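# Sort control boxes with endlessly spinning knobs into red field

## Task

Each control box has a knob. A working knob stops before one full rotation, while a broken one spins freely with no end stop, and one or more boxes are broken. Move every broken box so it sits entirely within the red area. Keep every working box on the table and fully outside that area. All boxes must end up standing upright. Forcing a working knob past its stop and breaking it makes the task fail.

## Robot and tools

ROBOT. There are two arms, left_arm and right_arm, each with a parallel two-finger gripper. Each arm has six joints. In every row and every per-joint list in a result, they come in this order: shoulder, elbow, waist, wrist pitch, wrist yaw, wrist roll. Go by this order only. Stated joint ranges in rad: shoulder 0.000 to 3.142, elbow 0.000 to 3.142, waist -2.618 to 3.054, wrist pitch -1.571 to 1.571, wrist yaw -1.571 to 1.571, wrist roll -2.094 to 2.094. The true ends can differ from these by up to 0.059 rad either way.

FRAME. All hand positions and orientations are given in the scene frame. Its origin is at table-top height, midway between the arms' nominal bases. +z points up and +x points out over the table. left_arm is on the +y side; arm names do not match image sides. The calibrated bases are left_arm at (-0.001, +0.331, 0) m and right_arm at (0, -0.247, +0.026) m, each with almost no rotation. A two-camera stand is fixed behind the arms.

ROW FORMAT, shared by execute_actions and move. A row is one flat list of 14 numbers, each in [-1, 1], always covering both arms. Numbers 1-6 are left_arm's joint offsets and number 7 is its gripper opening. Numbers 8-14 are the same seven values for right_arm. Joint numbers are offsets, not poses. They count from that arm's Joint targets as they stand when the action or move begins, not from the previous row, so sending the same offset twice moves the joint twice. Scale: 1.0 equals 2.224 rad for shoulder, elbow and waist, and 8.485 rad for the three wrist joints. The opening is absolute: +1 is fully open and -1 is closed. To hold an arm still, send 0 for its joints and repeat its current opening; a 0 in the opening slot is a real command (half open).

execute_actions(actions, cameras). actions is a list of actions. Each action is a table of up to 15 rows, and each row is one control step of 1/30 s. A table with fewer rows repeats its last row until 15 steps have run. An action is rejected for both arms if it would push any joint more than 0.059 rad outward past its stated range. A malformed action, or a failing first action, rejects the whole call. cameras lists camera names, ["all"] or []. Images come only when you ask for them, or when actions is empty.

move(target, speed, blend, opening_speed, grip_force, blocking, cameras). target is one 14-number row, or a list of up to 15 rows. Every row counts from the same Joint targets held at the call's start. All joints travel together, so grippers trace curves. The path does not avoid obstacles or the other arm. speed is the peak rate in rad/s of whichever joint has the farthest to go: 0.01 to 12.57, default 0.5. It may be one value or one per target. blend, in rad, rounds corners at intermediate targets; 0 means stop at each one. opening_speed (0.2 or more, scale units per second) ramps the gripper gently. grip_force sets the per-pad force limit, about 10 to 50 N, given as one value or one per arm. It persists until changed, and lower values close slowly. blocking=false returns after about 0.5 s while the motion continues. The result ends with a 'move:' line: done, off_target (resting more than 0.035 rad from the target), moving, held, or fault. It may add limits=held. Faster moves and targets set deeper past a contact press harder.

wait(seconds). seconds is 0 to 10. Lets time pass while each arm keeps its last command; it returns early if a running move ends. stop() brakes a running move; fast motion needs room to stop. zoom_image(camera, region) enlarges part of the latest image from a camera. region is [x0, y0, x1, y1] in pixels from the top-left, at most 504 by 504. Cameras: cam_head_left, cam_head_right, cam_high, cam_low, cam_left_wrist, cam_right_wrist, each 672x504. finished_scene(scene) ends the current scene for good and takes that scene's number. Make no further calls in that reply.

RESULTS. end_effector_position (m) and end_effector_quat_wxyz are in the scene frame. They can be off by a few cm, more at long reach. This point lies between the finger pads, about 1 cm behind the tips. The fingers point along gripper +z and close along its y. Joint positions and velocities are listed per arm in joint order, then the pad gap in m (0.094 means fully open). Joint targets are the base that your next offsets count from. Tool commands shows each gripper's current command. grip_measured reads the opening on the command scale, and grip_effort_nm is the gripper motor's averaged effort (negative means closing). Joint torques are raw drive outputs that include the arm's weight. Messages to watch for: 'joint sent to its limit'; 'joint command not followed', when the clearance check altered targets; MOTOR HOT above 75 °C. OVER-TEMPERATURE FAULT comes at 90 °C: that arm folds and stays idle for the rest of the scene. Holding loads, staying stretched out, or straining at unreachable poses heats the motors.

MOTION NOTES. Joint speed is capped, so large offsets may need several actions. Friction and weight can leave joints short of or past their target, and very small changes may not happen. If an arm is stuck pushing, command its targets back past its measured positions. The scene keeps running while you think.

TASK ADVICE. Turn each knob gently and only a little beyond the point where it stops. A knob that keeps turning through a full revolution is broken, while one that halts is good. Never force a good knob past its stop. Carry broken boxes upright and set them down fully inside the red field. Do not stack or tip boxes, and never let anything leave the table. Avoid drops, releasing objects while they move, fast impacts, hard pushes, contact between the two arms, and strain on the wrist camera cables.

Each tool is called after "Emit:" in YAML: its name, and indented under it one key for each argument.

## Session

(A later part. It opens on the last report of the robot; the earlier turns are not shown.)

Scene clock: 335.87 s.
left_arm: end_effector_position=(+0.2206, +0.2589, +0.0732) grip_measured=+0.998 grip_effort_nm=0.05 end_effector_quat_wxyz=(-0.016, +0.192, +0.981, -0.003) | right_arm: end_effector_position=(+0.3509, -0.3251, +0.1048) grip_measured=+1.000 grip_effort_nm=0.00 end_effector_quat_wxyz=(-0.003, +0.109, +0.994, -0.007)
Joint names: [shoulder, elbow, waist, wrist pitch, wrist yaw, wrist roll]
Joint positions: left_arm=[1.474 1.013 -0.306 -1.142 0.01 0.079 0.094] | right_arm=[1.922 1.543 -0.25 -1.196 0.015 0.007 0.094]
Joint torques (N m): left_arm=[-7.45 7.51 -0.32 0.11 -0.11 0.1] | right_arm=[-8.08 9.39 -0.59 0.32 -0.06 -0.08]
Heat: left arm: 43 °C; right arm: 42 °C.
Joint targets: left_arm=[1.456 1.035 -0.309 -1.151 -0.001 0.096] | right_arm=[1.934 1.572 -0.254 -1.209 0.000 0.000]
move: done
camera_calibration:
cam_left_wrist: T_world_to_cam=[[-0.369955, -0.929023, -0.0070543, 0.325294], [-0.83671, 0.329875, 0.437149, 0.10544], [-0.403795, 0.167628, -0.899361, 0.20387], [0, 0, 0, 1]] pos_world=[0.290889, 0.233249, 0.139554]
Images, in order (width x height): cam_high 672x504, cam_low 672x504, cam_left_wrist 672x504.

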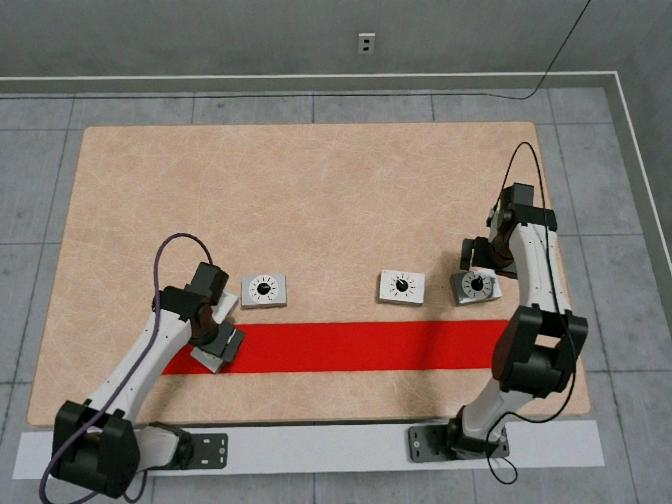

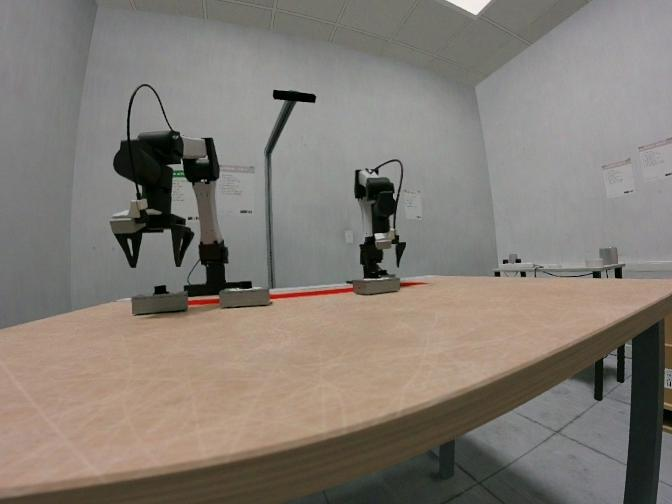

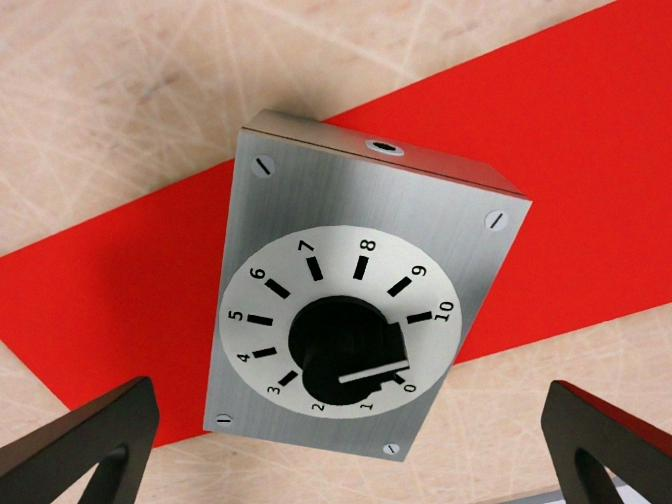

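Emit:
move:
  target:
    - [0,0,0,0,0,0.0273,1,0,0,0,0,0,0,1]
    - [0.0207,-0.0596,0,0.0211,0,0.0273,1,0,0,0,0,0,0,1]
  speed: 0.5
  cameras: ["cam_left_wrist"]

Emit:
move:
  target: [0,0,0,0,0,0,0.35,0,0,0,0,0,0,1]
  opening_speed: 1.0
  grip_force: [30,50]
  cameras: ["cam_left_wrist"]

Scene clock: 362.27 s.
left_arm: end_effector_position=(+0.2247, +0.2577, +0.0430) grip_measured=+0.998 grip_effort_nm=0.05 end_effector_quat_wxyz=(+0.000, +0.304, +0.953, -0.005) | right_arm: end_effector_position=(+0.3509, -0.3251, +0.1048) grip_measured=+1.000 grip_effort_nm=0.00 end_effector_quat_wxyz=(-0.003, +0.109, +0.994, -0.007)
Joint names: [shoulder, elbow, waist, wrist pitch, wrist yaw, wrist roll]
Joint positions: left_arm=[1.495 0.908 -0.306 -0.984 0.01 0.311 0.094] | right_arm=[1.922 1.543 -0.25 -1.196 0.015 0.007 0.094]
Joint torques (N m): left_arm=[-5.3 5.23 -0.32 0.34 -0.1 0.11] | right_arm=[-8.13 9.39 -0.53 0.32 -0.07 -0.11]
Heat: left arm: 41 °C; right arm: 42 °C.
Joint targets: left_arm=[1.502 0.902 -0.309 -0.972 -0.001 0.328] | right_arm=[1.934 1.572 -0.254 -1.209 0.000 0.000]
move: done
camera_calibration:
cam_left_wrist: T_world_to_cam=[[-0.573306, -0.81928, -0.0100021, 0.342992], [-0.750785, 0.52041, 0.406811, 0.0553875], [-0.328087, 0.240737, -0.913458, 0.143404], [0, 0, 0, 1]] pos_world=[0.285272, 0.217659, 0.111892]
Images, in order (width x height): cam_left_wrist 672x504.

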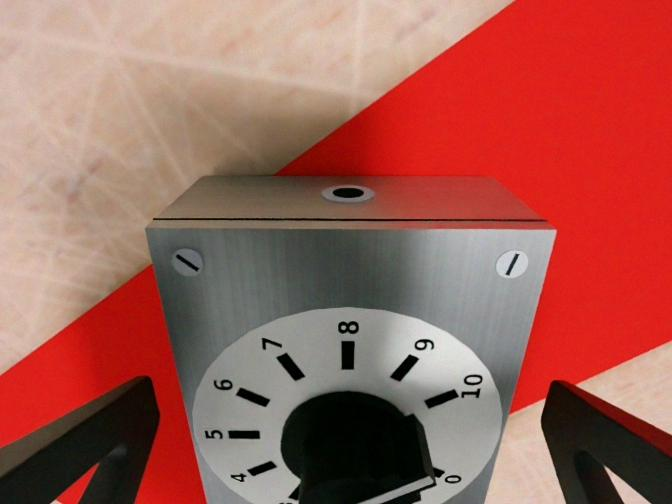

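Scene clock: 363.77 s.
left_arm: end_effector_position=(+0.2252, +0.2579, +0.0430) grip_measured=+0.500 grip_effort_nm=-0.65 end_effector_quat_wxyz=(+0.001, +0.304, +0.953, -0.004) | right_arm: end_effector_position=(+0.3509, -0.3251, +0.1048) grip_measured=+1.000 grip_effort_nm=0.01 end_effector_quat_wxyz=(-0.003, +0.109, +0.994, -0.007)
Joint names: [shoulder, elbow, waist, wrist pitch, wrist yaw, wrist roll]
Joint positions: left_arm=[1.495 0.908 -0.306 -0.983 0.007 0.311 0.07] | right_arm=[1.922 1.543 -0.25 -1.196 0.015 0.007 0.094]
Joint torques (N m): left_arm=[-5.29 5.23 -0.32 0.39 -0.08 0.11] | right_arm=[-8.14 9.4 -0.46 0.32 -0.07 -0.1]
Heat: left arm: 41 °C; right arm: 42 °C.
Joint targets: left_arm=[1.502 0.902 -0.309 -0.972 -0.001 0.328] | right_arm=[1.934 1.572 -0.254 -1.209 0.000 0.000]
grip_force (N): 30, 50
move: done
camera_calibration:
cam_left_wrist: T_world_to_cam=[[-0.573945, -0.818795, -0.0127262, 0.34362], [-0.751258, 0.520292, 0.406089, 0.0557588], [-0.325882, 0.242633, -0.913745, 0.142559], [0, 0, 0, 1]] pos_world=[0.285565, 0.217753, 0.111993]
Images, in order (width x height): cam_left_wrist 672x504.

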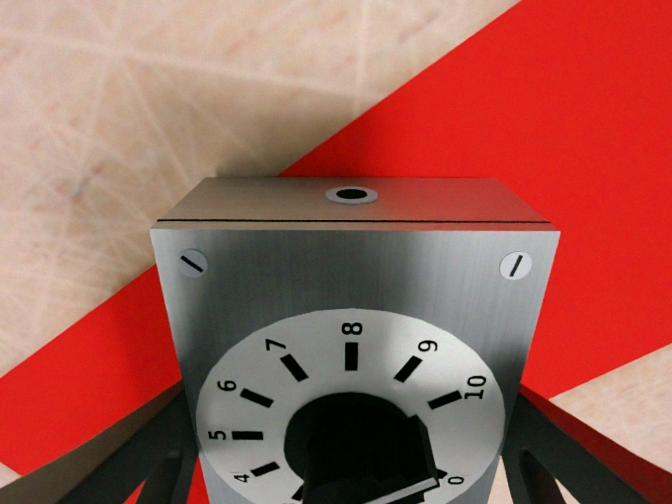

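Emit:
move:
  target: [0,0,0,0,0,0.1123,0.35,0,0,0,0,0,0,1]
  speed: 1.0
  cameras: ["cam_left_wrist","cam_high"]

Emit:
zoom_image:
  camera: "cam_high"
  region: [150, 240, 310, 400]

Scene clock: 371.50 s.
left_arm: end_effector_position=(+0.2283, +0.2616, +0.0431) grip_measured=+0.499 grip_effort_nm=-0.70 end_effector_quat_wxyz=(+0.000, +0.702, +0.712, +0.010) | right_arm: end_effector_position=(+0.3509, -0.3251, +0.1048) grip_measured=+1.000 grip_effort_nm=0.01 end_effector_quat_wxyz=(-0.003, +0.109, +0.994, -0.007)
Joint names: [shoulder, elbow, waist, wrist pitch, wrist yaw, wrist roll]
Joint positions: left_arm=[1.495 0.908 -0.306 -0.975 -0.018 1.248 0.07] | right_arm=[1.922 1.543 -0.25 -1.196 0.015 0.007 0.094]
Joint torques (N m): left_arm=[-5.26 5.2 -0.32 0.29 0.18 0.3] | right_arm=[-8.1 9.46 -0.5 0.34 -0.05 -0.08]
Heat: left arm: 39 °C; right arm: 42 °C.
Joint targets: left_arm=[1.502 0.902 -0.309 -0.972 -0.001 1.280] | right_arm=[1.934 1.572 -0.254 -1.209 0.000 0.000]
grip_force (N): 30, 50
move: done
camera_calibration:
cam_left_wrist: T_world_to_cam=[[-0.99919, -0.022168, -0.0335884, 0.23803], [-0.034283, 0.90599, 0.421909, -0.209094], [0.0210779, 0.422718, -0.906016, 0.0159582], [0, 0, 0, 1]] pos_world=[0.230333, 0.187968, 0.110672]
Images, in order (width x height): cam_high 672x504, cam_left_wrist 672x504.

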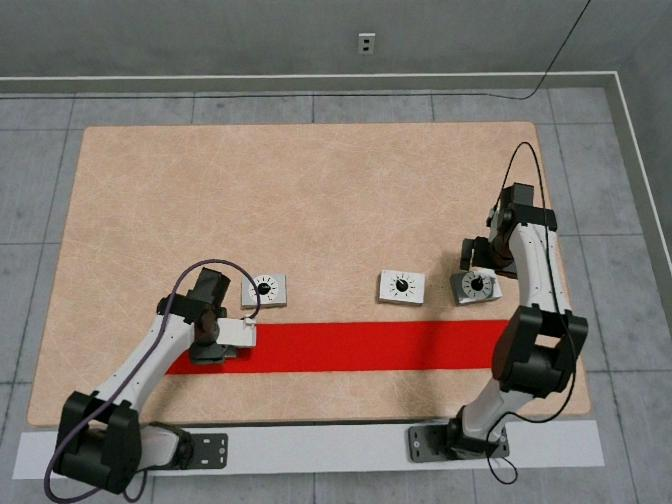

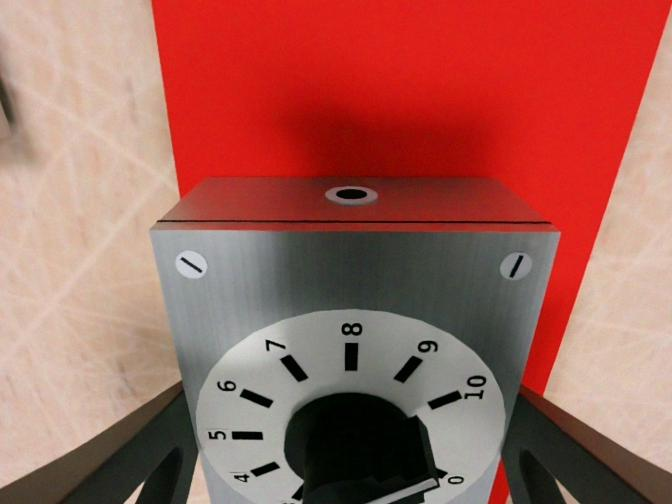

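Scaled by 3.150 from the camera's 672x504 image, which has a finer 960x720 frame.

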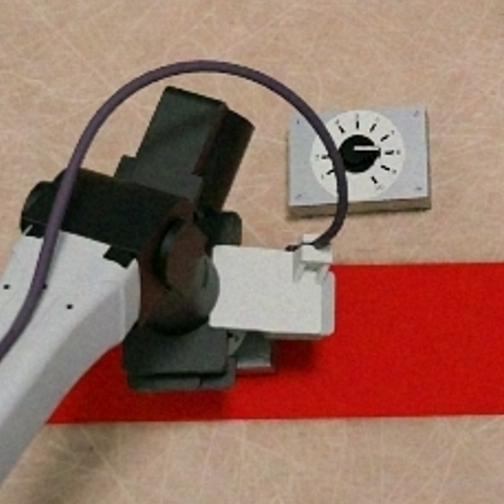

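Emit:
move:
  target:
    - [-0.0197,-0.0178,-0.0067,-0.0005,0,-0.0018,0.35,0,0,0,0,0,0,1]
    - [-0.0197,-0.0178,-0.0067,-0.0005,0,-0.0018,1,0,0,0,0,0,0,1]
    - [-0.0463,0.0826,-0.0067,-0.0336,0,-0.0018,1,0,0,0,0,0,0,1]
  speed: 0.5
  cameras: ["cam_left_wrist","cam_high"]

Emit:
zoom_image:
  camera: "cam_high"
  region: [150, 240, 310, 400]

Scene clock: 388.80 s.
left_arm: end_effector_position=(+0.2129, +0.2619, +0.1005) grip_measured=+0.998 grip_effort_nm=0.05 end_effector_quat_wxyz=(-0.010, +0.706, +0.708, +0.000) | right_arm: end_effector_position=(+0.3509, -0.3251, +0.1048) grip_measured=+1.000 grip_effort_nm=0.00 end_effector_quat_wxyz=(-0.003, +0.109, +0.994, -0.007)
Joint names: [shoulder, elbow, waist, wrist pitch, wrist yaw, wrist roll]
Joint positions: left_arm=[1.411 1.069 -0.318 -1.246 -0.009 1.249 0.094] | right_arm=[1.922 1.543 -0.25 -1.196 0.015 0.007 0.094]
Joint torques (N m): left_arm=[-6.35 7.24 -0.5 0.1 0.1 0.11] | right_arm=[-8.12 9.44 -0.58 0.33 -0.05 -0.12]
Heat: left arm: 38 °C; right arm: 43 °C.
Joint targets: left_arm=[1.399 1.086 -0.324 -1.257 -0.001 1.265] | right_arm=[1.934 1.572 -0.254 -1.209 0.000 0.000]
grip_force (N): 30, 50
move: done
camera_calibration:
cam_left_wrist: T_world_to_cam=[[-0.999944, -0.00886016, -0.00585259, 0.218438], [-0.0105031, 0.906349, 0.422399, -0.239407], [0.00156196, 0.422436, -0.906391, 0.0725619], [0, 0, 0, 1]] pos_world=[0.215797, 0.188269, 0.168173]
Images, in order (width x height): cam_high 672x504, cam_left_wrist 672x504.

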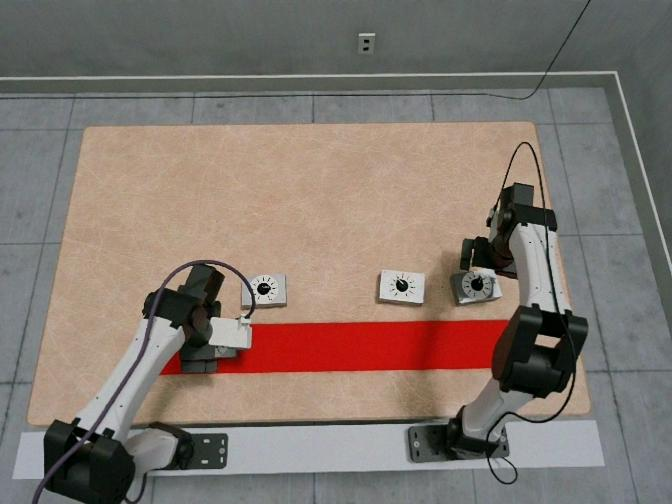

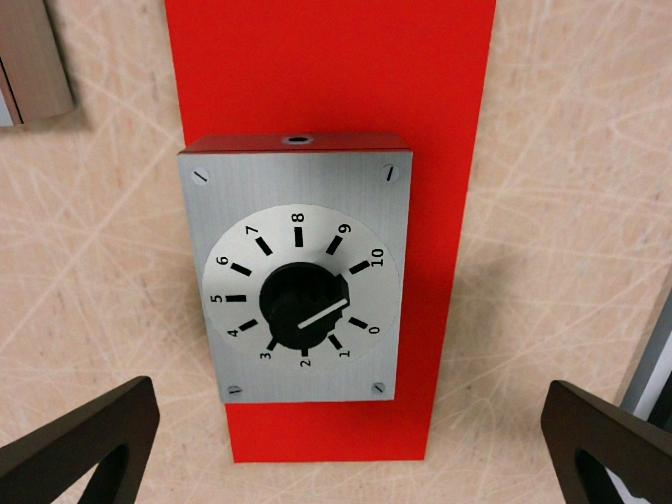

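Scaled by 3.150 from the camera's 672x504 image, which has a finer 960x720 frame.

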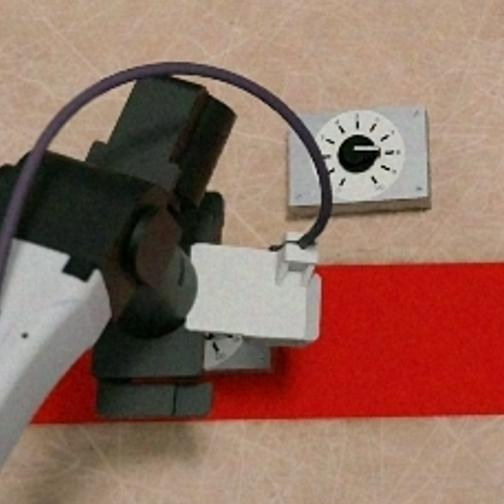

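Emit:
move:
  target: [0,0,0,0,0,0,1,-0.0232,-0.0976,0,0.0195,0,0.0224,1]
  speed: 1.0
  cameras: ["cam_right_wrist","cam_low"]

Emit:
zoom_image:
  camera: "cam_low"
  region: [110, 220, 210, 320]

Scene clock: 409.20 s.
left_arm: end_effector_position=(+0.2127, +0.2620, +0.1006) grip_measured=+0.998 grip_effort_nm=0.06 end_effector_quat_wxyz=(-0.010, +0.706, +0.708, +0.000) | right_arm: end_effector_position=(+0.3322, -0.3210, +0.0661) grip_measured=+1.000 grip_effort_nm=0.01 end_effector_quat_wxyz=(-0.015, +0.195, +0.981, -0.007)
Joint names: [shoulder, elbow, waist, wrist pitch, wrist yaw, wrist roll]
Joint positions: left_arm=[1.411 1.069 -0.318 -1.247 -0.009 1.249 0.094] | right_arm=[1.907 1.365 -0.25 -1.059 0.015 0.182 0.094]
Joint torques (N m): left_arm=[-6.34 7.25 -0.5 0.09 0.1 0.11] | right_arm=[-10.91 5.65 -0.49 0.57 -0.02 0.03]
Heat: left arm: 39 °C; right arm: 43 °C.
Joint targets: left_arm=[1.399 1.086 -0.324 -1.257 -0.001 1.265] | right_arm=[1.882 1.355 -0.254 -1.044 0.000 0.189]
grip_force (N): 30, 50
move: done
camera_calibration:
cam_right_wrist: T_world_to_cam=[[-0.390433, -0.920123, 0.0305936, -0.167316], [-0.812615, 0.360052, 0.458279, 0.390594], [-0.432688, 0.154066, -0.888282, 0.339861], [0, 0, 0, 1]] pos_world=[0.399131, -0.346947, 0.12801]
Images, in order (width x height): cam_low 672x504, cam_right_wrist 672x504.

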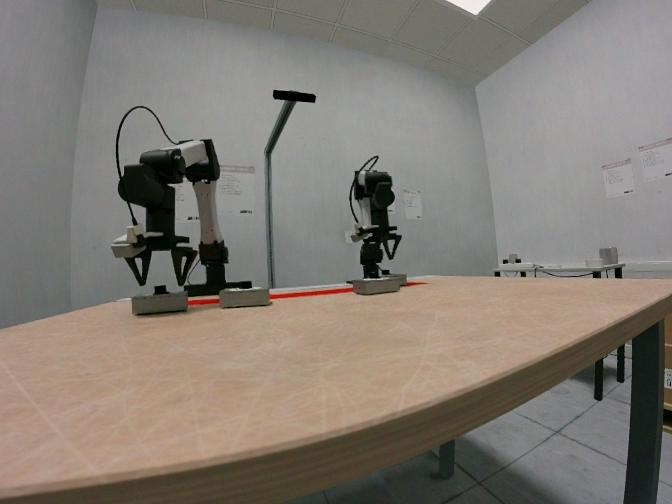

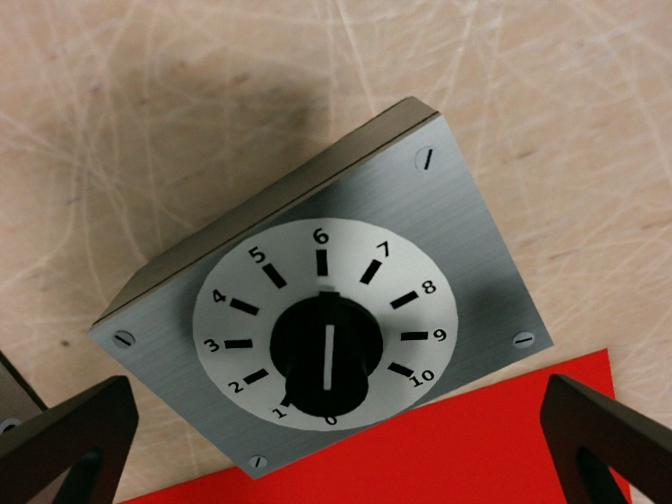

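Scaled by 5.040 from the camera's 672x504 image, which has a finer 960x720 frame.

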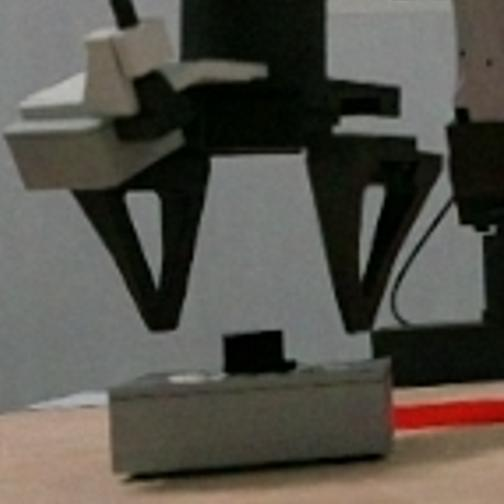

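Emit:
move:
  target:
    - [0,0,0,0,0,0,1,0.0056,-0.0112,0.0027,0.0044,0,0,1]
    - [0,0,0,0,0,0,1,0.0056,-0.0112,0.0027,0.0044,0,0,-0.3]
  speed: 0.5
  cameras: ["cam_right_wrist"]

Emit:
move:
  target: [0,0,0,0,0,0,1,0,0,0,0,0,0,-0.7]
  grip_force: [30,15]
  cameras: ["cam_right_wrist"]

Scene clock: 424.77 s.
left_arm: end_effector_position=(+0.2127, +0.2620, +0.1006) grip_measured=+0.998 grip_effort_nm=0.05 end_effector_quat_wxyz=(-0.010, +0.706, +0.708, +0.000) | right_arm: end_effector_position=(+0.3346, -0.3215, +0.0609) grip_measured=-0.297 grip_effort_nm=-0.16 end_effector_quat_wxyz=(-0.007, +0.195, +0.981, -0.007)
Joint names: [shoulder, elbow, waist, wrist pitch, wrist yaw, wrist roll]
Joint positions: left_arm=[1.411 1.069 -0.318 -1.247 -0.009 1.249 0.094] | right_arm=[1.907 1.344 -0.25 -1.021 0.015 0.182 0.033]
Joint torques (N m): left_arm=[-6.34 7.25 -0.5 0.09 0.11 0.11] | right_arm=[-9.83 5.3 0.12 0.59 -0.04 0.06]
Heat: left arm: 40 °C; right arm: 47 °C.
Joint targets: left_arm=[1.399 1.086 -0.324 -1.257 -0.001 1.265] | right_arm=[1.895 1.330 -0.248 -1.006 0.000 0.190]
grip_force (N): 30, 50
move: done
camera_calibration:
cam_right_wrist: T_world_to_cam=[[-0.391594, -0.919737, 0.0271599, -0.1659], [-0.819635, 0.362083, 0.443954, 0.398963], [-0.418155, 0.151588, -0.895638, 0.331183], [0, 0, 0, 1]] pos_world=[0.400525, -0.347246, 0.124005]
Images, in order (width x height): cam_right_wrist 672x504.

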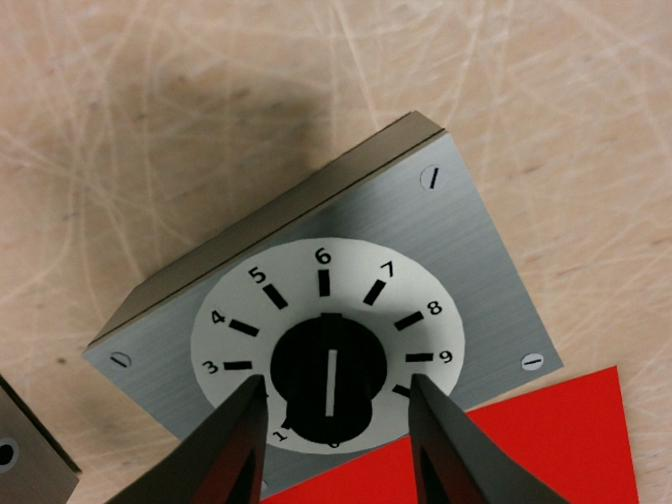

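Scene clock: 427.03 s.
left_arm: end_effector_position=(+0.2127, +0.2620, +0.1006) grip_measured=+0.998 grip_effort_nm=0.05 end_effector_quat_wxyz=(-0.010, +0.706, +0.708, +0.000) | right_arm: end_effector_position=(+0.3351, -0.3206, +0.0609) grip_measured=-0.605 grip_effort_nm=-0.35 end_effector_quat_wxyz=(-0.006, +0.195, +0.981, -0.004)
Joint names: [shoulder, elbow, waist, wrist pitch, wrist yaw, wrist roll]
Joint positions: left_arm=[1.411 1.069 -0.318 -1.247 -0.009 1.249 0.094] | right_arm=[1.907 1.344 -0.25 -1.02 0.009 0.182 0.019]
Joint torques (N m): left_arm=[-6.35 7.25 -0.5 0.09 0.1 0.11] | right_arm=[-9.85 5.23 -0.01 0.58 0.03 0.05]
Heat: left arm: 40 °C; right arm: 47 °C.
Joint targets: left_arm=[1.399 1.086 -0.324 -1.257 -0.001 1.265] | right_arm=[1.895 1.330 -0.248 -1.007 0.000 0.190]
grip_force (N): 30, 15
move: done
camera_calibration:
cam_right_wrist: T_world_to_cam=[[-0.391733, -0.919833, 0.021271, -0.16448], [-0.820624, 0.35975, 0.444024, 0.398568], [-0.41608, 0.156483, -0.895763, 0.332104], [0, 0, 0, 1]] pos_world=[0.400824, -0.346648, 0.124011]
Images, in order (width x height): cam_right_wrist 672x504.

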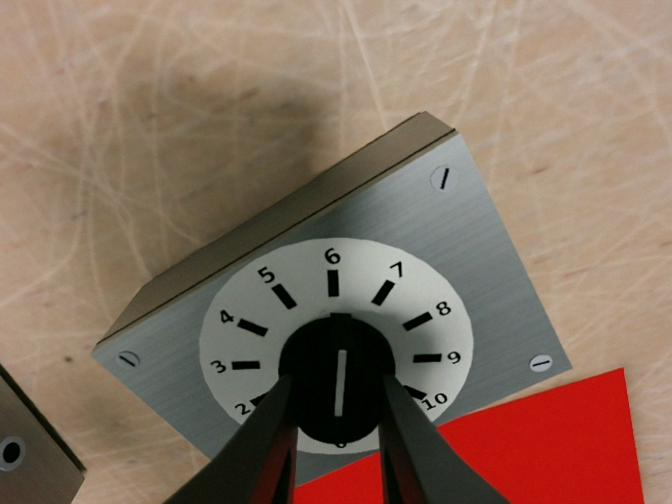

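Emit:
move:
  target: [0,0,0,0,0,0,1,0,0,0,0,0,0.1179,-0.7]
  speed: 1.0
  cameras: ["cam_right_wrist"]

Emit:
move:
  target: [0,0,0,0,0,0,1,0,0,0,0,0,0.1,-0.7]
  speed: 0.7
  cameras: ["cam_right_wrist"]

Scene clock: 433.80 s.
left_arm: end_effector_position=(+0.2127, +0.2620, +0.1006) grip_measured=+0.998 grip_effort_nm=0.05 end_effector_quat_wxyz=(-0.010, +0.706, +0.708, +0.000) | right_arm: end_effector_position=(+0.3354, -0.3204, +0.0609) grip_measured=-0.606 grip_effort_nm=-0.38 end_effector_quat_wxyz=(-0.003, +0.642, +0.767, -0.006)
Joint names: [shoulder, elbow, waist, wrist pitch, wrist yaw, wrist roll]
Joint positions: left_arm=[1.411 1.069 -0.318 -1.247 -0.009 1.249 0.094] | right_arm=[1.907 1.344 -0.25 -1.019 0.007 1.182 0.019]
Joint torques (N m): left_arm=[-6.35 7.25 -0.49 0.09 0.11 0.11] | right_arm=[-9.87 5.18 0.1 0.53 0.07 0.07]
Heat: left arm: 40 °C; right arm: 47 °C.
Joint targets: left_arm=[1.399 1.086 -0.324 -1.257 -0.001 1.265] | right_arm=[1.895 1.330 -0.248 -1.006 0.000 1.190]
grip_force (N): 30, 15
move: done
camera_calibration:
cam_right_wrist: T_world_to_cam=[[-0.985567, -0.167671, 0.0233378, 0.27585], [-0.141283, 0.890622, 0.43224, 0.341783], [-0.0932595, 0.422704, -0.901456, 0.309579], [0, 0, 0, 1]] pos_world=[0.349028, -0.389008, 0.124902]
Images, in order (width x height): cam_right_wrist 672x504.

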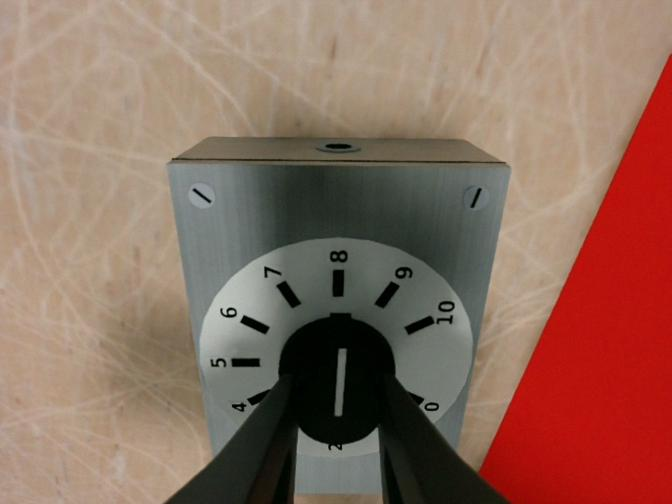

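Scene clock: 435.87 s.
left_arm: end_effector_position=(+0.2127, +0.2620, +0.1006) grip_measured=+0.998 grip_effort_nm=0.06 end_effector_quat_wxyz=(-0.010, +0.706, +0.708, +0.000) | right_arm: end_effector_position=(+0.3354, -0.3204, +0.0609) grip_measured=-0.606 grip_effort_nm=-0.38 end_effector_quat_wxyz=(-0.001, +0.900, +0.435, -0.007)
Joint names: [shoulder, elbow, waist, wrist pitch, wrist yaw, wrist roll]
Joint positions: left_arm=[1.411 1.069 -0.318 -1.247 -0.009 1.249 0.094] | right_arm=[1.907 1.344 -0.25 -1.019 0.007 2.03 0.019]
Joint torques (N m): left_arm=[-6.35 7.25 -0.51 0.09 0.1 0.11] | right_arm=[-9.73 5.15 0.08 0.48 0.06 0.06]
Heat: left arm: 40 °C; right arm: 48 °C.
Joint targets: left_arm=[1.399 1.086 -0.324 -1.257 -0.001 1.265] | right_arm=[1.895 1.330 -0.248 -1.006 0.000 2.038]
grip_force (N): 30, 15
move: done
camera_calibration:
cam_right_wrist: T_world_to_cam=[[-0.777934, 0.628116, 0.0169938, 0.461581], [0.574485, 0.700035, 0.424168, 0.0411683], [0.25453, 0.339737, -0.905424, 0.166563], [0, 0, 0, 1]] pos_world=[0.293033, -0.375333, 0.125504]
Images, in order (width x height): cam_right_wrist 672x504.

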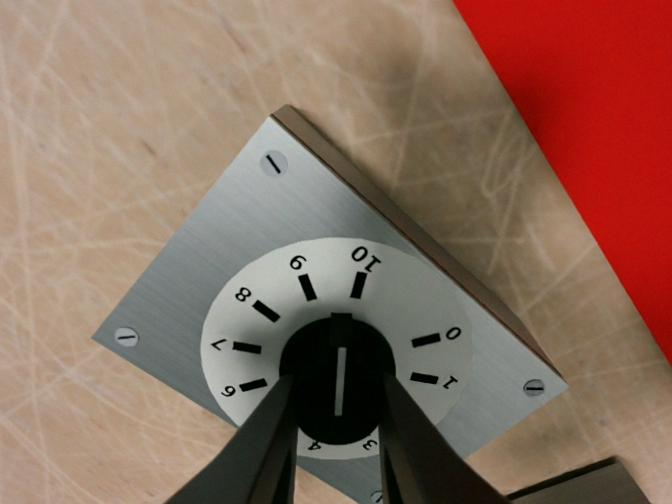

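Emit:
move:
  target:
    - [0,0,0,0,0,0,1,0,0,0,0,0,0,0.05]
    - [0,0,0,0,0,0,1,0,0,0,0,0,-0.3703,0.05]
    - [0,0,0,0,0,0,1,0,0,0,0,0,-0.3703,-0.45]
  speed: 3
  grip_force: [30,50]
  cameras: ["cam_right_wrist"]

Emit:
move:
  target: [0,0,0,0,0,0,1,0,0,0,0,0,0,-0.7]
  grip_force: [30,15]

Emit:
move:
  target: [0,0,0,0,0,0,1,0,0,0,0,0,0.0617,-0.7]
  speed: 0.5
  cameras: ["cam_right_wrist"]

Scene clock: 449.43 s.
left_arm: end_effector_position=(+0.2127, +0.2620, +0.1006) grip_measured=+0.998 grip_effort_nm=0.05 end_effector_quat_wxyz=(-0.010, +0.706, +0.708, +0.000) | right_arm: end_effector_position=(+0.3355, -0.3204, +0.0609) grip_measured=-0.447 grip_effort_nm=-0.16 end_effector_quat_wxyz=(-0.007, -0.428, +0.904, +0.000)
Joint names: [shoulder, elbow, waist, wrist pitch, wrist yaw, wrist roll]
Joint positions: left_arm=[1.411 1.069 -0.318 -1.247 -0.009 1.249 0.094] | right_arm=[1.907 1.344 -0.25 -1.019 0.007 -1.096 0.026]
Joint torques (N m): left_arm=[-6.34 7.25 -0.51 0.09 0.11 0.11] | right_arm=[-9.87 5.22 0.18 0.56 -0.02 -0.11]
Heat: left arm: 41 °C; right arm: 48 °C.
Joint targets: left_arm=[1.399 1.086 -0.324 -1.257 -0.001 1.265] | right_arm=[1.895 1.330 -0.248 -1.006 0.000 -1.103]
grip_force (N): 30, 50
move: done
camera_calibration:
cam_right_wrist: T_world_to_cam=[[0.768222, -0.640171, 0.00402224, -0.462633], [-0.574644, -0.686792, 0.445084, -0.0190072], [-0.282168, -0.344235, -0.89548, 0.126869], [0, 0, 0, 1]] pos_world=[0.380281, -0.265545, 0.123929]
Images, in order (width x height): cam_right_wrist 672x504.

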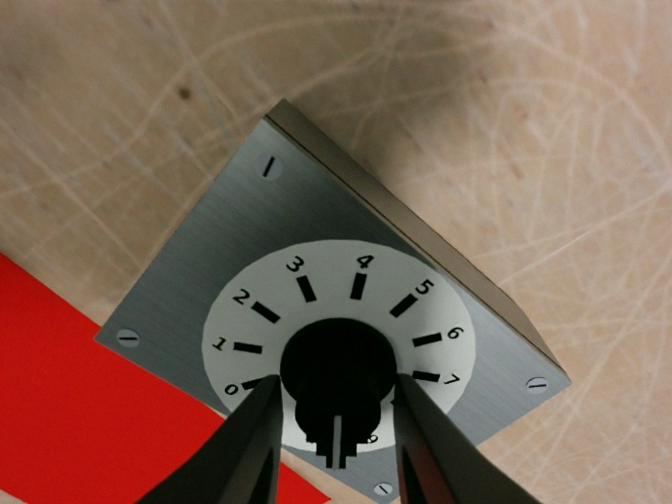

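Scene clock: 450.67 s.
left_arm: end_effector_position=(+0.2127, +0.2620, +0.1006) grip_measured=+0.998 grip_effort_nm=0.05 end_effector_quat_wxyz=(-0.010, +0.706, +0.708, +0.000) | right_arm: end_effector_position=(+0.3355, -0.3204, +0.0609) grip_measured=-0.605 grip_effort_nm=-0.35 end_effector_quat_wxyz=(-0.007, -0.428, +0.904, +0.000)
Joint names: [shoulder, elbow, waist, wrist pitch, wrist yaw, wrist roll]
Joint positions: left_arm=[1.411 1.069 -0.318 -1.247 -0.009 1.249 0.094] | right_arm=[1.907 1.344 -0.25 -1.019 0.007 -1.096 0.019]
Joint torques (N m): left_arm=[-6.35 7.25 -0.5 0.09 0.1 0.11] | right_arm=[-9.89 5.3 0.06 0.54 -0.05 -0.11]
Heat: left arm: 41 °C; right arm: 48 °C.
Joint targets: left_arm=[1.399 1.086 -0.324 -1.257 -0.001 1.265] | right_arm=[1.895 1.330 -0.248 -1.006 0.000 -1.103]
grip_force (N): 30, 15
move: done

Scene clock: 452.50 s.
left_arm: end_effector_position=(+0.2127, +0.2620, +0.1006) grip_measured=+0.998 grip_effort_nm=0.05 end_effector_quat_wxyz=(-0.010, +0.706, +0.708, +0.000) | right_arm: end_effector_position=(+0.3355, -0.3204, +0.0609) grip_measured=-0.606 grip_effort_nm=-0.38 end_effector_quat_wxyz=(-0.006, -0.187, +0.982, -0.001)
Joint names: [shoulder, elbow, waist, wrist pitch, wrist yaw, wrist roll]
Joint positions: left_arm=[1.411 1.069 -0.318 -1.247 -0.009 1.249 0.094] | right_arm=[1.907 1.344 -0.25 -1.019 0.007 -0.588 0.019]
Joint torques (N m): left_arm=[-6.34 7.25 -0.51 0.09 0.11 0.11] | right_arm=[-9.84 5.23 0.08 0.56 -0.01 0.05]
Heat: left arm: 41 °C; right arm: 48 °C.
Joint targets: left_arm=[1.399 1.086 -0.324 -1.257 -0.001 1.265] | right_arm=[1.895 1.330 -0.248 -1.006 0.000 -0.580]
grip_force (N): 30, 15
move: done
camera_calibration:
cam_right_wrist: T_world_to_cam=[[0.359313, -0.933159, 0.0104124, -0.419652], [-0.836717, -0.317196, 0.44642, 0.18725], [-0.413278, -0.169117, -0.894763, 0.226928], [0, 0, 0, 1]] pos_world=[0.401246, -0.29383, 0.123824]
Images, in order (width x height): cam_right_wrist 672x504.

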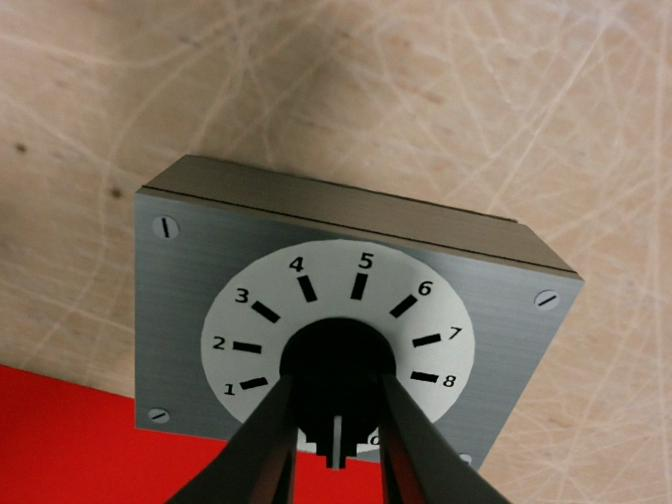

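Emit:
move:
  target: [0,0,0,0,0,0,1,0,0,0,0,0,0.1233,-0.7]
  speed: 0.6
  cameras: ["cam_right_wrist","cam_high"]

Scene clock: 459.40 s.
left_arm: end_effector_position=(+0.2127, +0.2620, +0.1006) grip_measured=+0.998 grip_effort_nm=0.06 end_effector_quat_wxyz=(-0.010, +0.706, +0.708, +0.000) | right_arm: end_effector_position=(+0.3356, -0.3203, +0.0609) grip_measured=-0.606 grip_effort_nm=-0.38 end_effector_quat_wxyz=(-0.005, +0.328, +0.944, -0.004)
Joint names: [shoulder, elbow, waist, wrist pitch, wrist yaw, wrist roll]
Joint positions: left_arm=[1.411 1.069 -0.318 -1.247 -0.009 1.249 0.094] | right_arm=[1.907 1.344 -0.25 -1.018 0.007 0.458 0.019]
Joint torques (N m): left_arm=[-6.34 7.25 -0.5 0.09 0.11 0.11] | right_arm=[-9.87 5.29 0.05 0.56 0.06 0.05]
Heat: left arm: 41 °C; right arm: 49 °C.
Joint targets: left_arm=[1.399 1.086 -0.324 -1.257 -0.001 1.265] | right_arm=[1.895 1.330 -0.248 -1.007 0.000 0.466]
grip_force (N): 30, 15
move: done
camera_calibration:
cam_right_wrist: T_world_to_cam=[[-0.627412, -0.77841, 0.0208015, -0.0395597], [-0.69322, 0.570516, 0.440406, 0.423984], [-0.354684, 0.261896, -0.897558, 0.345506], [0, 0, 0, 1]] pos_world=[0.391639, -0.36317, 0.12421]
Images, in order (width x height): cam_high 672x504, cam_right_wrist 672x504.

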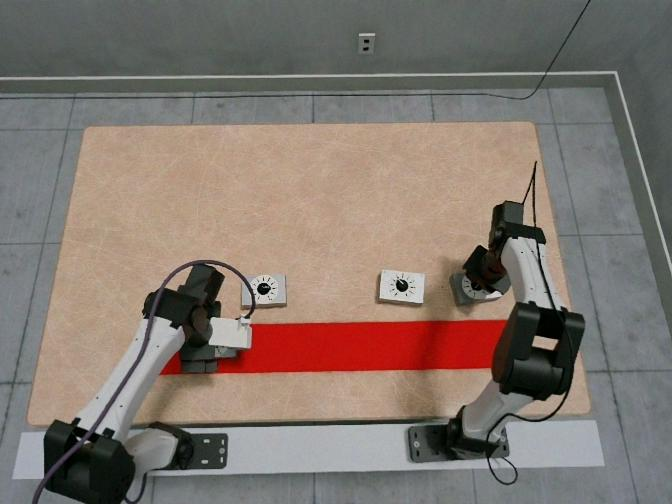

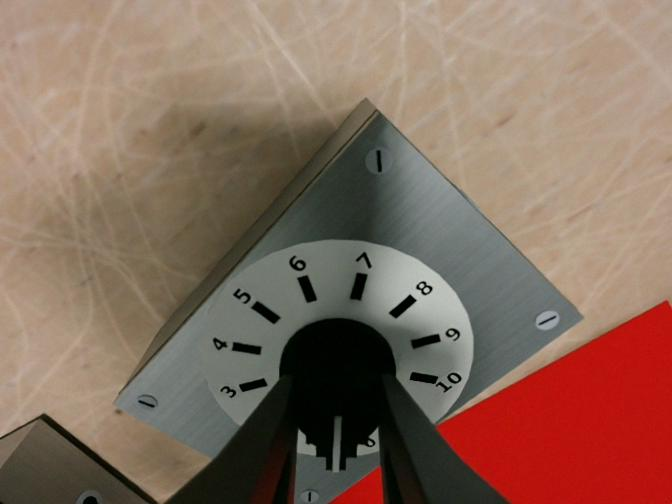

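Emit:
move:
  target: [0.2804,0.2594,-0.0549,0.0054,0,-0.3856,1,0,0,0,0,0,0,-0.7]
  speed: 1.5
  cameras: ["cam_left_wrist","cam_low"]

Scene clock: 475.90 s.
left_arm: end_effector_position=(+0.3421, +0.1696, +0.0736) grip_measured=+0.999 grip_effort_nm=0.02 end_effector_quat_wxyz=(+0.000, +0.699, -0.715, -0.006) | right_arm: end_effector_position=(+0.3356, -0.3203, +0.0609) grip_measured=-0.606 grip_effort_nm=-0.38 end_effector_quat_wxyz=(-0.005, +0.329, +0.944, -0.004)
Joint names: [shoulder, elbow, waist, wrist pitch, wrist yaw, wrist roll]
Joint positions: left_arm=[2.006 1.642 -0.44 -1.217 -0.004 -1.989 0.094] | right_arm=[1.907 1.344 -0.25 -1.018 0.007 0.459 0.019]
Joint torques (N m): left_arm=[-9.66 7.53 -0.5 0.23 -0.04 -0.23] | right_arm=[-9.94 5.29 0.05 0.55 0.07 0.07]
Heat: left arm: 41 °C; right arm: 49 °C.
Joint targets: left_arm=[2.022 1.663 -0.445 -1.211 -0.001 -2.007] | right_arm=[1.895 1.330 -0.248 -1.007 0.000 0.466]
grip_force (N): 30, 15
move: done
camera_calibration:
cam_left_wrist: T_world_to_cam=[[0.999476, -0.0164082, -0.027915, -0.334459], [-0.00381897, -0.915818, 0.401575, 0.165337], [-0.0321542, -0.401258, -0.915401, 0.238834], [0, 0, 0, 1]] pos_world=[0.342594, 0.241765, 0.142897]
Images, in order (width x height): cam_low 672x504, cam_left_wrist 672x504.

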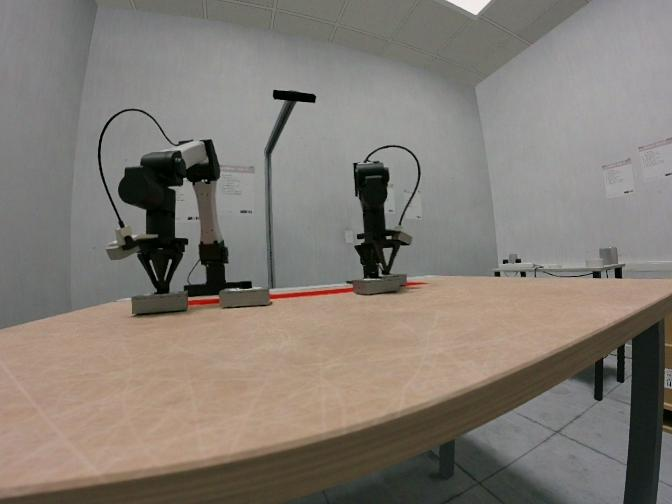

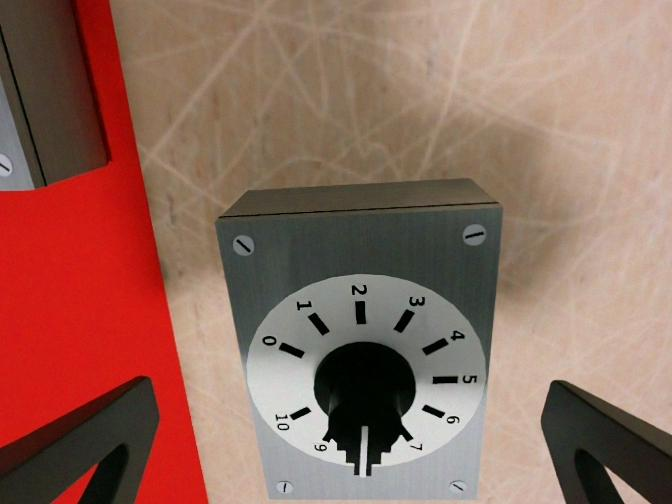

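Emit:
move:
  target:
    - [0.0196,0.0022,-0.0112,0.0045,0,0,1,0,0,0,0,0,0,-0.7]
    - [0.0196,0.0022,-0.0112,0.0045,0,0,-0.45,0,0,0,0,0,0,-0.7]
  speed: 0.4
  grip_force: [50,15]
  cameras: ["cam_left_wrist"]

Emit:
move:
  target: [0,0,0,0,0,0,-0.65,0,0,0,0,0,0,-0.7]
  grip_force: [10,15]
  cameras: ["cam_left_wrist"]

Scene clock: 493.53 s.
left_arm: end_effector_position=(+0.3485, +0.1549, +0.0603) grip_measured=-0.448 grip_effort_nm=-0.14 end_effector_quat_wxyz=(-0.001, +0.690, -0.724, -0.001) | right_arm: end_effector_position=(+0.3356, -0.3203, +0.0609) grip_measured=-0.606 grip_effort_nm=-0.38 end_effector_quat_wxyz=(-0.005, +0.329, +0.944, -0.004)
Joint names: [shoulder, elbow, waist, wrist pitch, wrist yaw, wrist roll]
Joint positions: left_arm=[2.051 1.655 -0.467 -1.175 -0.003 -1.99 0.026] | right_arm=[1.907 1.344 -0.25 -1.018 0.007 0.459 0.019]
Joint torques (N m): left_arm=[-10.15 6.91 -0.43 0.2 -0.05 -0.22] | right_arm=[-9.8 5.22 0.08 0.56 0.06 0.06]
Heat: left arm: 41 °C; right arm: 50 °C.
Joint targets: left_arm=[2.066 1.668 -0.471 -1.173 -0.001 -2.007] | right_arm=[1.895 1.330 -0.248 -1.007 0.000 0.466]
grip_force (N): 50, 15
move: done
camera_calibration:
cam_left_wrist: T_world_to_cam=[[0.998977, -0.0412346, -0.0185851, -0.337955], [-0.0301235, -0.913082, 0.406662, 0.165715], [-0.0337383, -0.405686, -0.91339, 0.222099], [0, 0, 0, 1]] pos_world=[0.350094, 0.227479, 0.129192]
Images, in order (width x height): cam_left_wrist 672x504.

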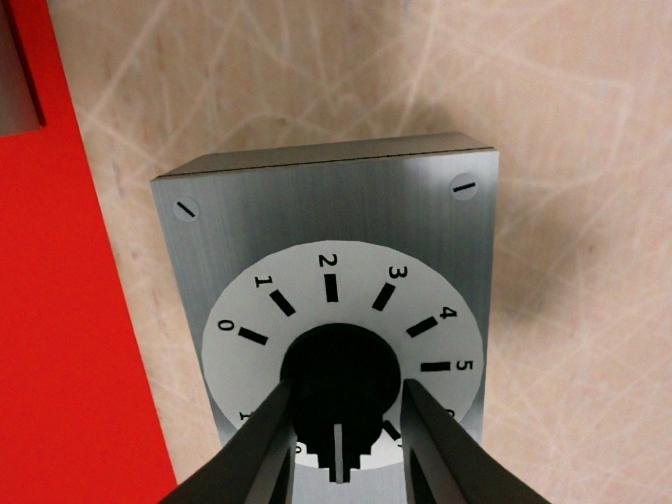

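Scene clock: 494.73 s.
left_arm: end_effector_position=(+0.3465, +0.1550, +0.0603) grip_measured=-0.579 grip_effort_nm=-0.31 end_effector_quat_wxyz=(+0.002, +0.690, -0.724, -0.003) | right_arm: end_effector_position=(+0.3356, -0.3203, +0.0609) grip_measured=-0.606 grip_effort_nm=-0.38 end_effector_quat_wxyz=(-0.005, +0.329, +0.944, -0.004)
Joint names: [shoulder, elbow, waist, wrist pitch, wrist yaw, wrist roll]
Joint positions: left_arm=[2.051 1.655 -0.467 -1.182 0.002 -1.99 0.02] | right_arm=[1.907 1.344 -0.25 -1.018 0.007 0.459 0.019]
Joint torques (N m): left_arm=[-10.15 6.89 -0.43 0.26 -0.1 -0.22] | right_arm=[-9.8 5.22 0.06 0.54 0.06 0.07]
Heat: left arm: 41 °C; right arm: 50 °C.
Joint targets: left_arm=[2.066 1.668 -0.471 -1.173 -0.001 -2.007] | right_arm=[1.895 1.330 -0.248 -1.007 0.000 0.466]
grip_force (N): 10, 15
move: done
camera_calibration:
cam_left_wrist: T_world_to_cam=[[0.998782, -0.0412393, -0.0270937, -0.335411], [-0.0266317, -0.912777, 0.407588, 0.164402], [-0.0415392, -0.40637, -0.912764, 0.224796], [0, 0, 0, 1]] pos_world=[0.348719, 0.227581, 0.12909]
Images, in order (width x height): cam_left_wrist 672x504.

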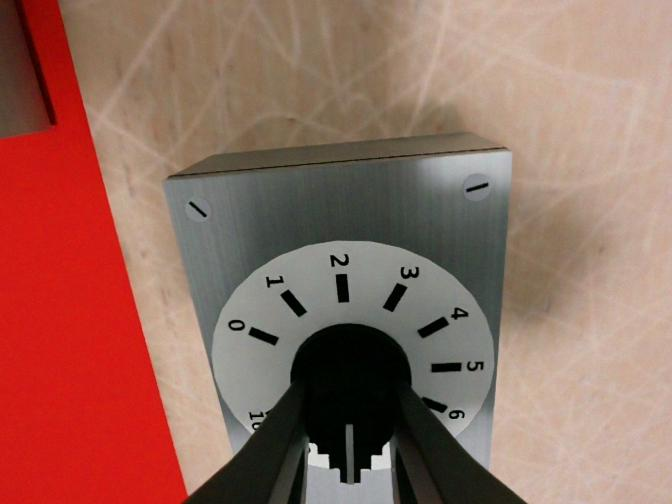

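Emit:
move:
  target: [0,0,0,0,0,0.0926,-0.65,0,0,0,0,0,0,-0.7]
  speed: 0.6
  cameras: ["cam_left_wrist"]

Emit:
move:
  target: [0,0,0,0,0,0.0411,-0.65,0,0,0,0,0,0,-0.7]
  speed: 0.3
  cameras: ["cam_left_wrist"]

Scene clock: 501.90 s.
left_arm: end_effector_position=(+0.3442, +0.1562, +0.0604) grip_measured=-0.580 grip_effort_nm=-0.33 end_effector_quat_wxyz=(-0.007, -0.374, +0.927, +0.006) | right_arm: end_effector_position=(+0.3356, -0.3203, +0.0609) grip_measured=-0.606 grip_effort_nm=-0.38 end_effector_quat_wxyz=(-0.005, +0.329, +0.944, -0.004)
Joint names: [shoulder, elbow, waist, wrist pitch, wrist yaw, wrist roll]
Joint positions: left_arm=[2.051 1.655 -0.467 -1.193 0.002 -1.236 0.02] | right_arm=[1.907 1.344 -0.25 -1.018 0.007 0.459 0.019]
Joint torques (N m): left_arm=[-10.17 6.93 -0.42 0.4 -0.09 0.08] | right_arm=[-9.87 5.2 0.12 0.55 0.04 0.06]
Heat: left arm: 41 °C; right arm: 50 °C.
Joint targets: left_arm=[2.066 1.668 -0.471 -1.173 -0.001 -1.221] | right_arm=[1.895 1.330 -0.248 -1.007 0.000 0.466]
grip_force (N): 10, 15
move: done
camera_calibration:
cam_left_wrist: T_world_to_cam=[[0.699032, -0.714172, -0.0362271, -0.124151], [-0.63929, -0.646831, 0.415833, 0.334252], [-0.320409, -0.267521, -0.908719, 0.299289], [0, 0, 0, 1]] pos_world=[0.396364, 0.207606, 0.128479]
Images, in order (width x height): cam_left_wrist 672x504.

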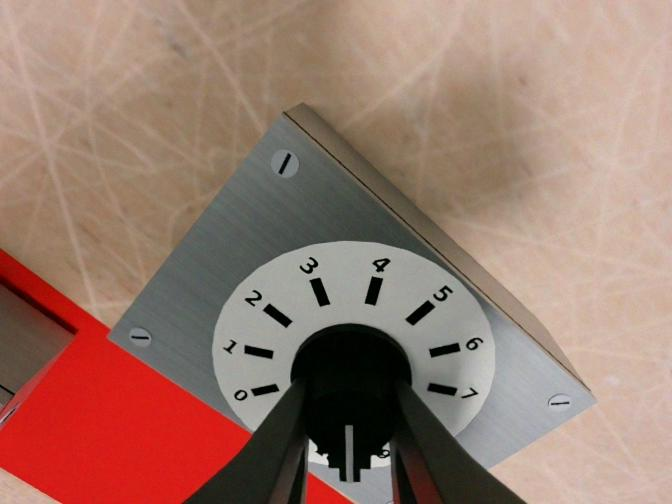

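Scene clock: 503.73 s.
left_arm: end_effector_position=(+0.3427, +0.1568, +0.0604) grip_measured=-0.580 grip_effort_nm=-0.33 end_effector_quat_wxyz=(-0.010, -0.214, +0.977, +0.007) | right_arm: end_effector_position=(+0.3356, -0.3203, +0.0609) grip_measured=-0.606 grip_effort_nm=-0.38 end_effector_quat_wxyz=(-0.005, +0.329, +0.944, -0.004)
Joint names: [shoulder, elbow, waist, wrist pitch, wrist yaw, wrist roll]
Joint positions: left_arm=[2.051 1.655 -0.467 -1.199 0.003 -0.9 0.02] | right_arm=[1.907 1.344 -0.25 -1.018 0.007 0.459 0.019]
Joint torques (N m): left_arm=[-10.17 6.91 -0.43 0.47 -0.09 0.17] | right_arm=[-9.78 5.23 0.05 0.54 0.06 0.04]
Heat: left arm: 42 °C; right arm: 50 °C.
Joint targets: left_arm=[2.066 1.668 -0.471 -1.173 -0.001 -0.872] | right_arm=[1.895 1.330 -0.248 -1.007 0.000 0.466]
grip_force (N): 10, 15
move: done
camera_calibration:
cam_left_wrist: T_world_to_cam=[[0.424174, -0.904807, -0.037423, 0.00146256], [-0.81289, -0.398645, 0.424609, 0.353625], [-0.399107, -0.149687, -0.904603, 0.307279], [0, 0, 0, 1]] pos_world=[0.409475, 0.18829, 0.127868]
Images, in order (width x height): cam_left_wrist 672x504.

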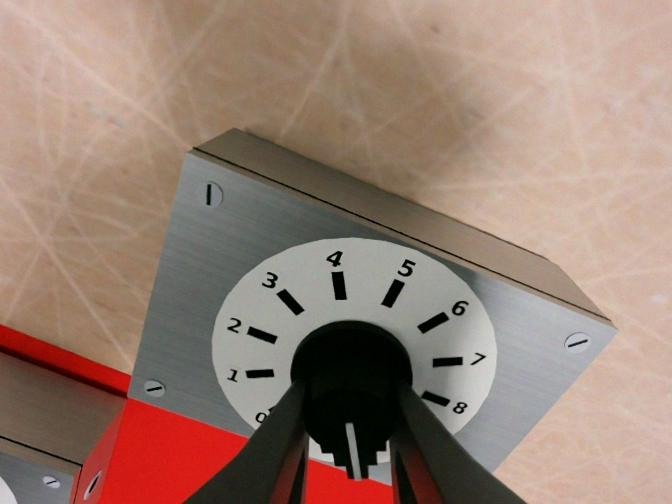

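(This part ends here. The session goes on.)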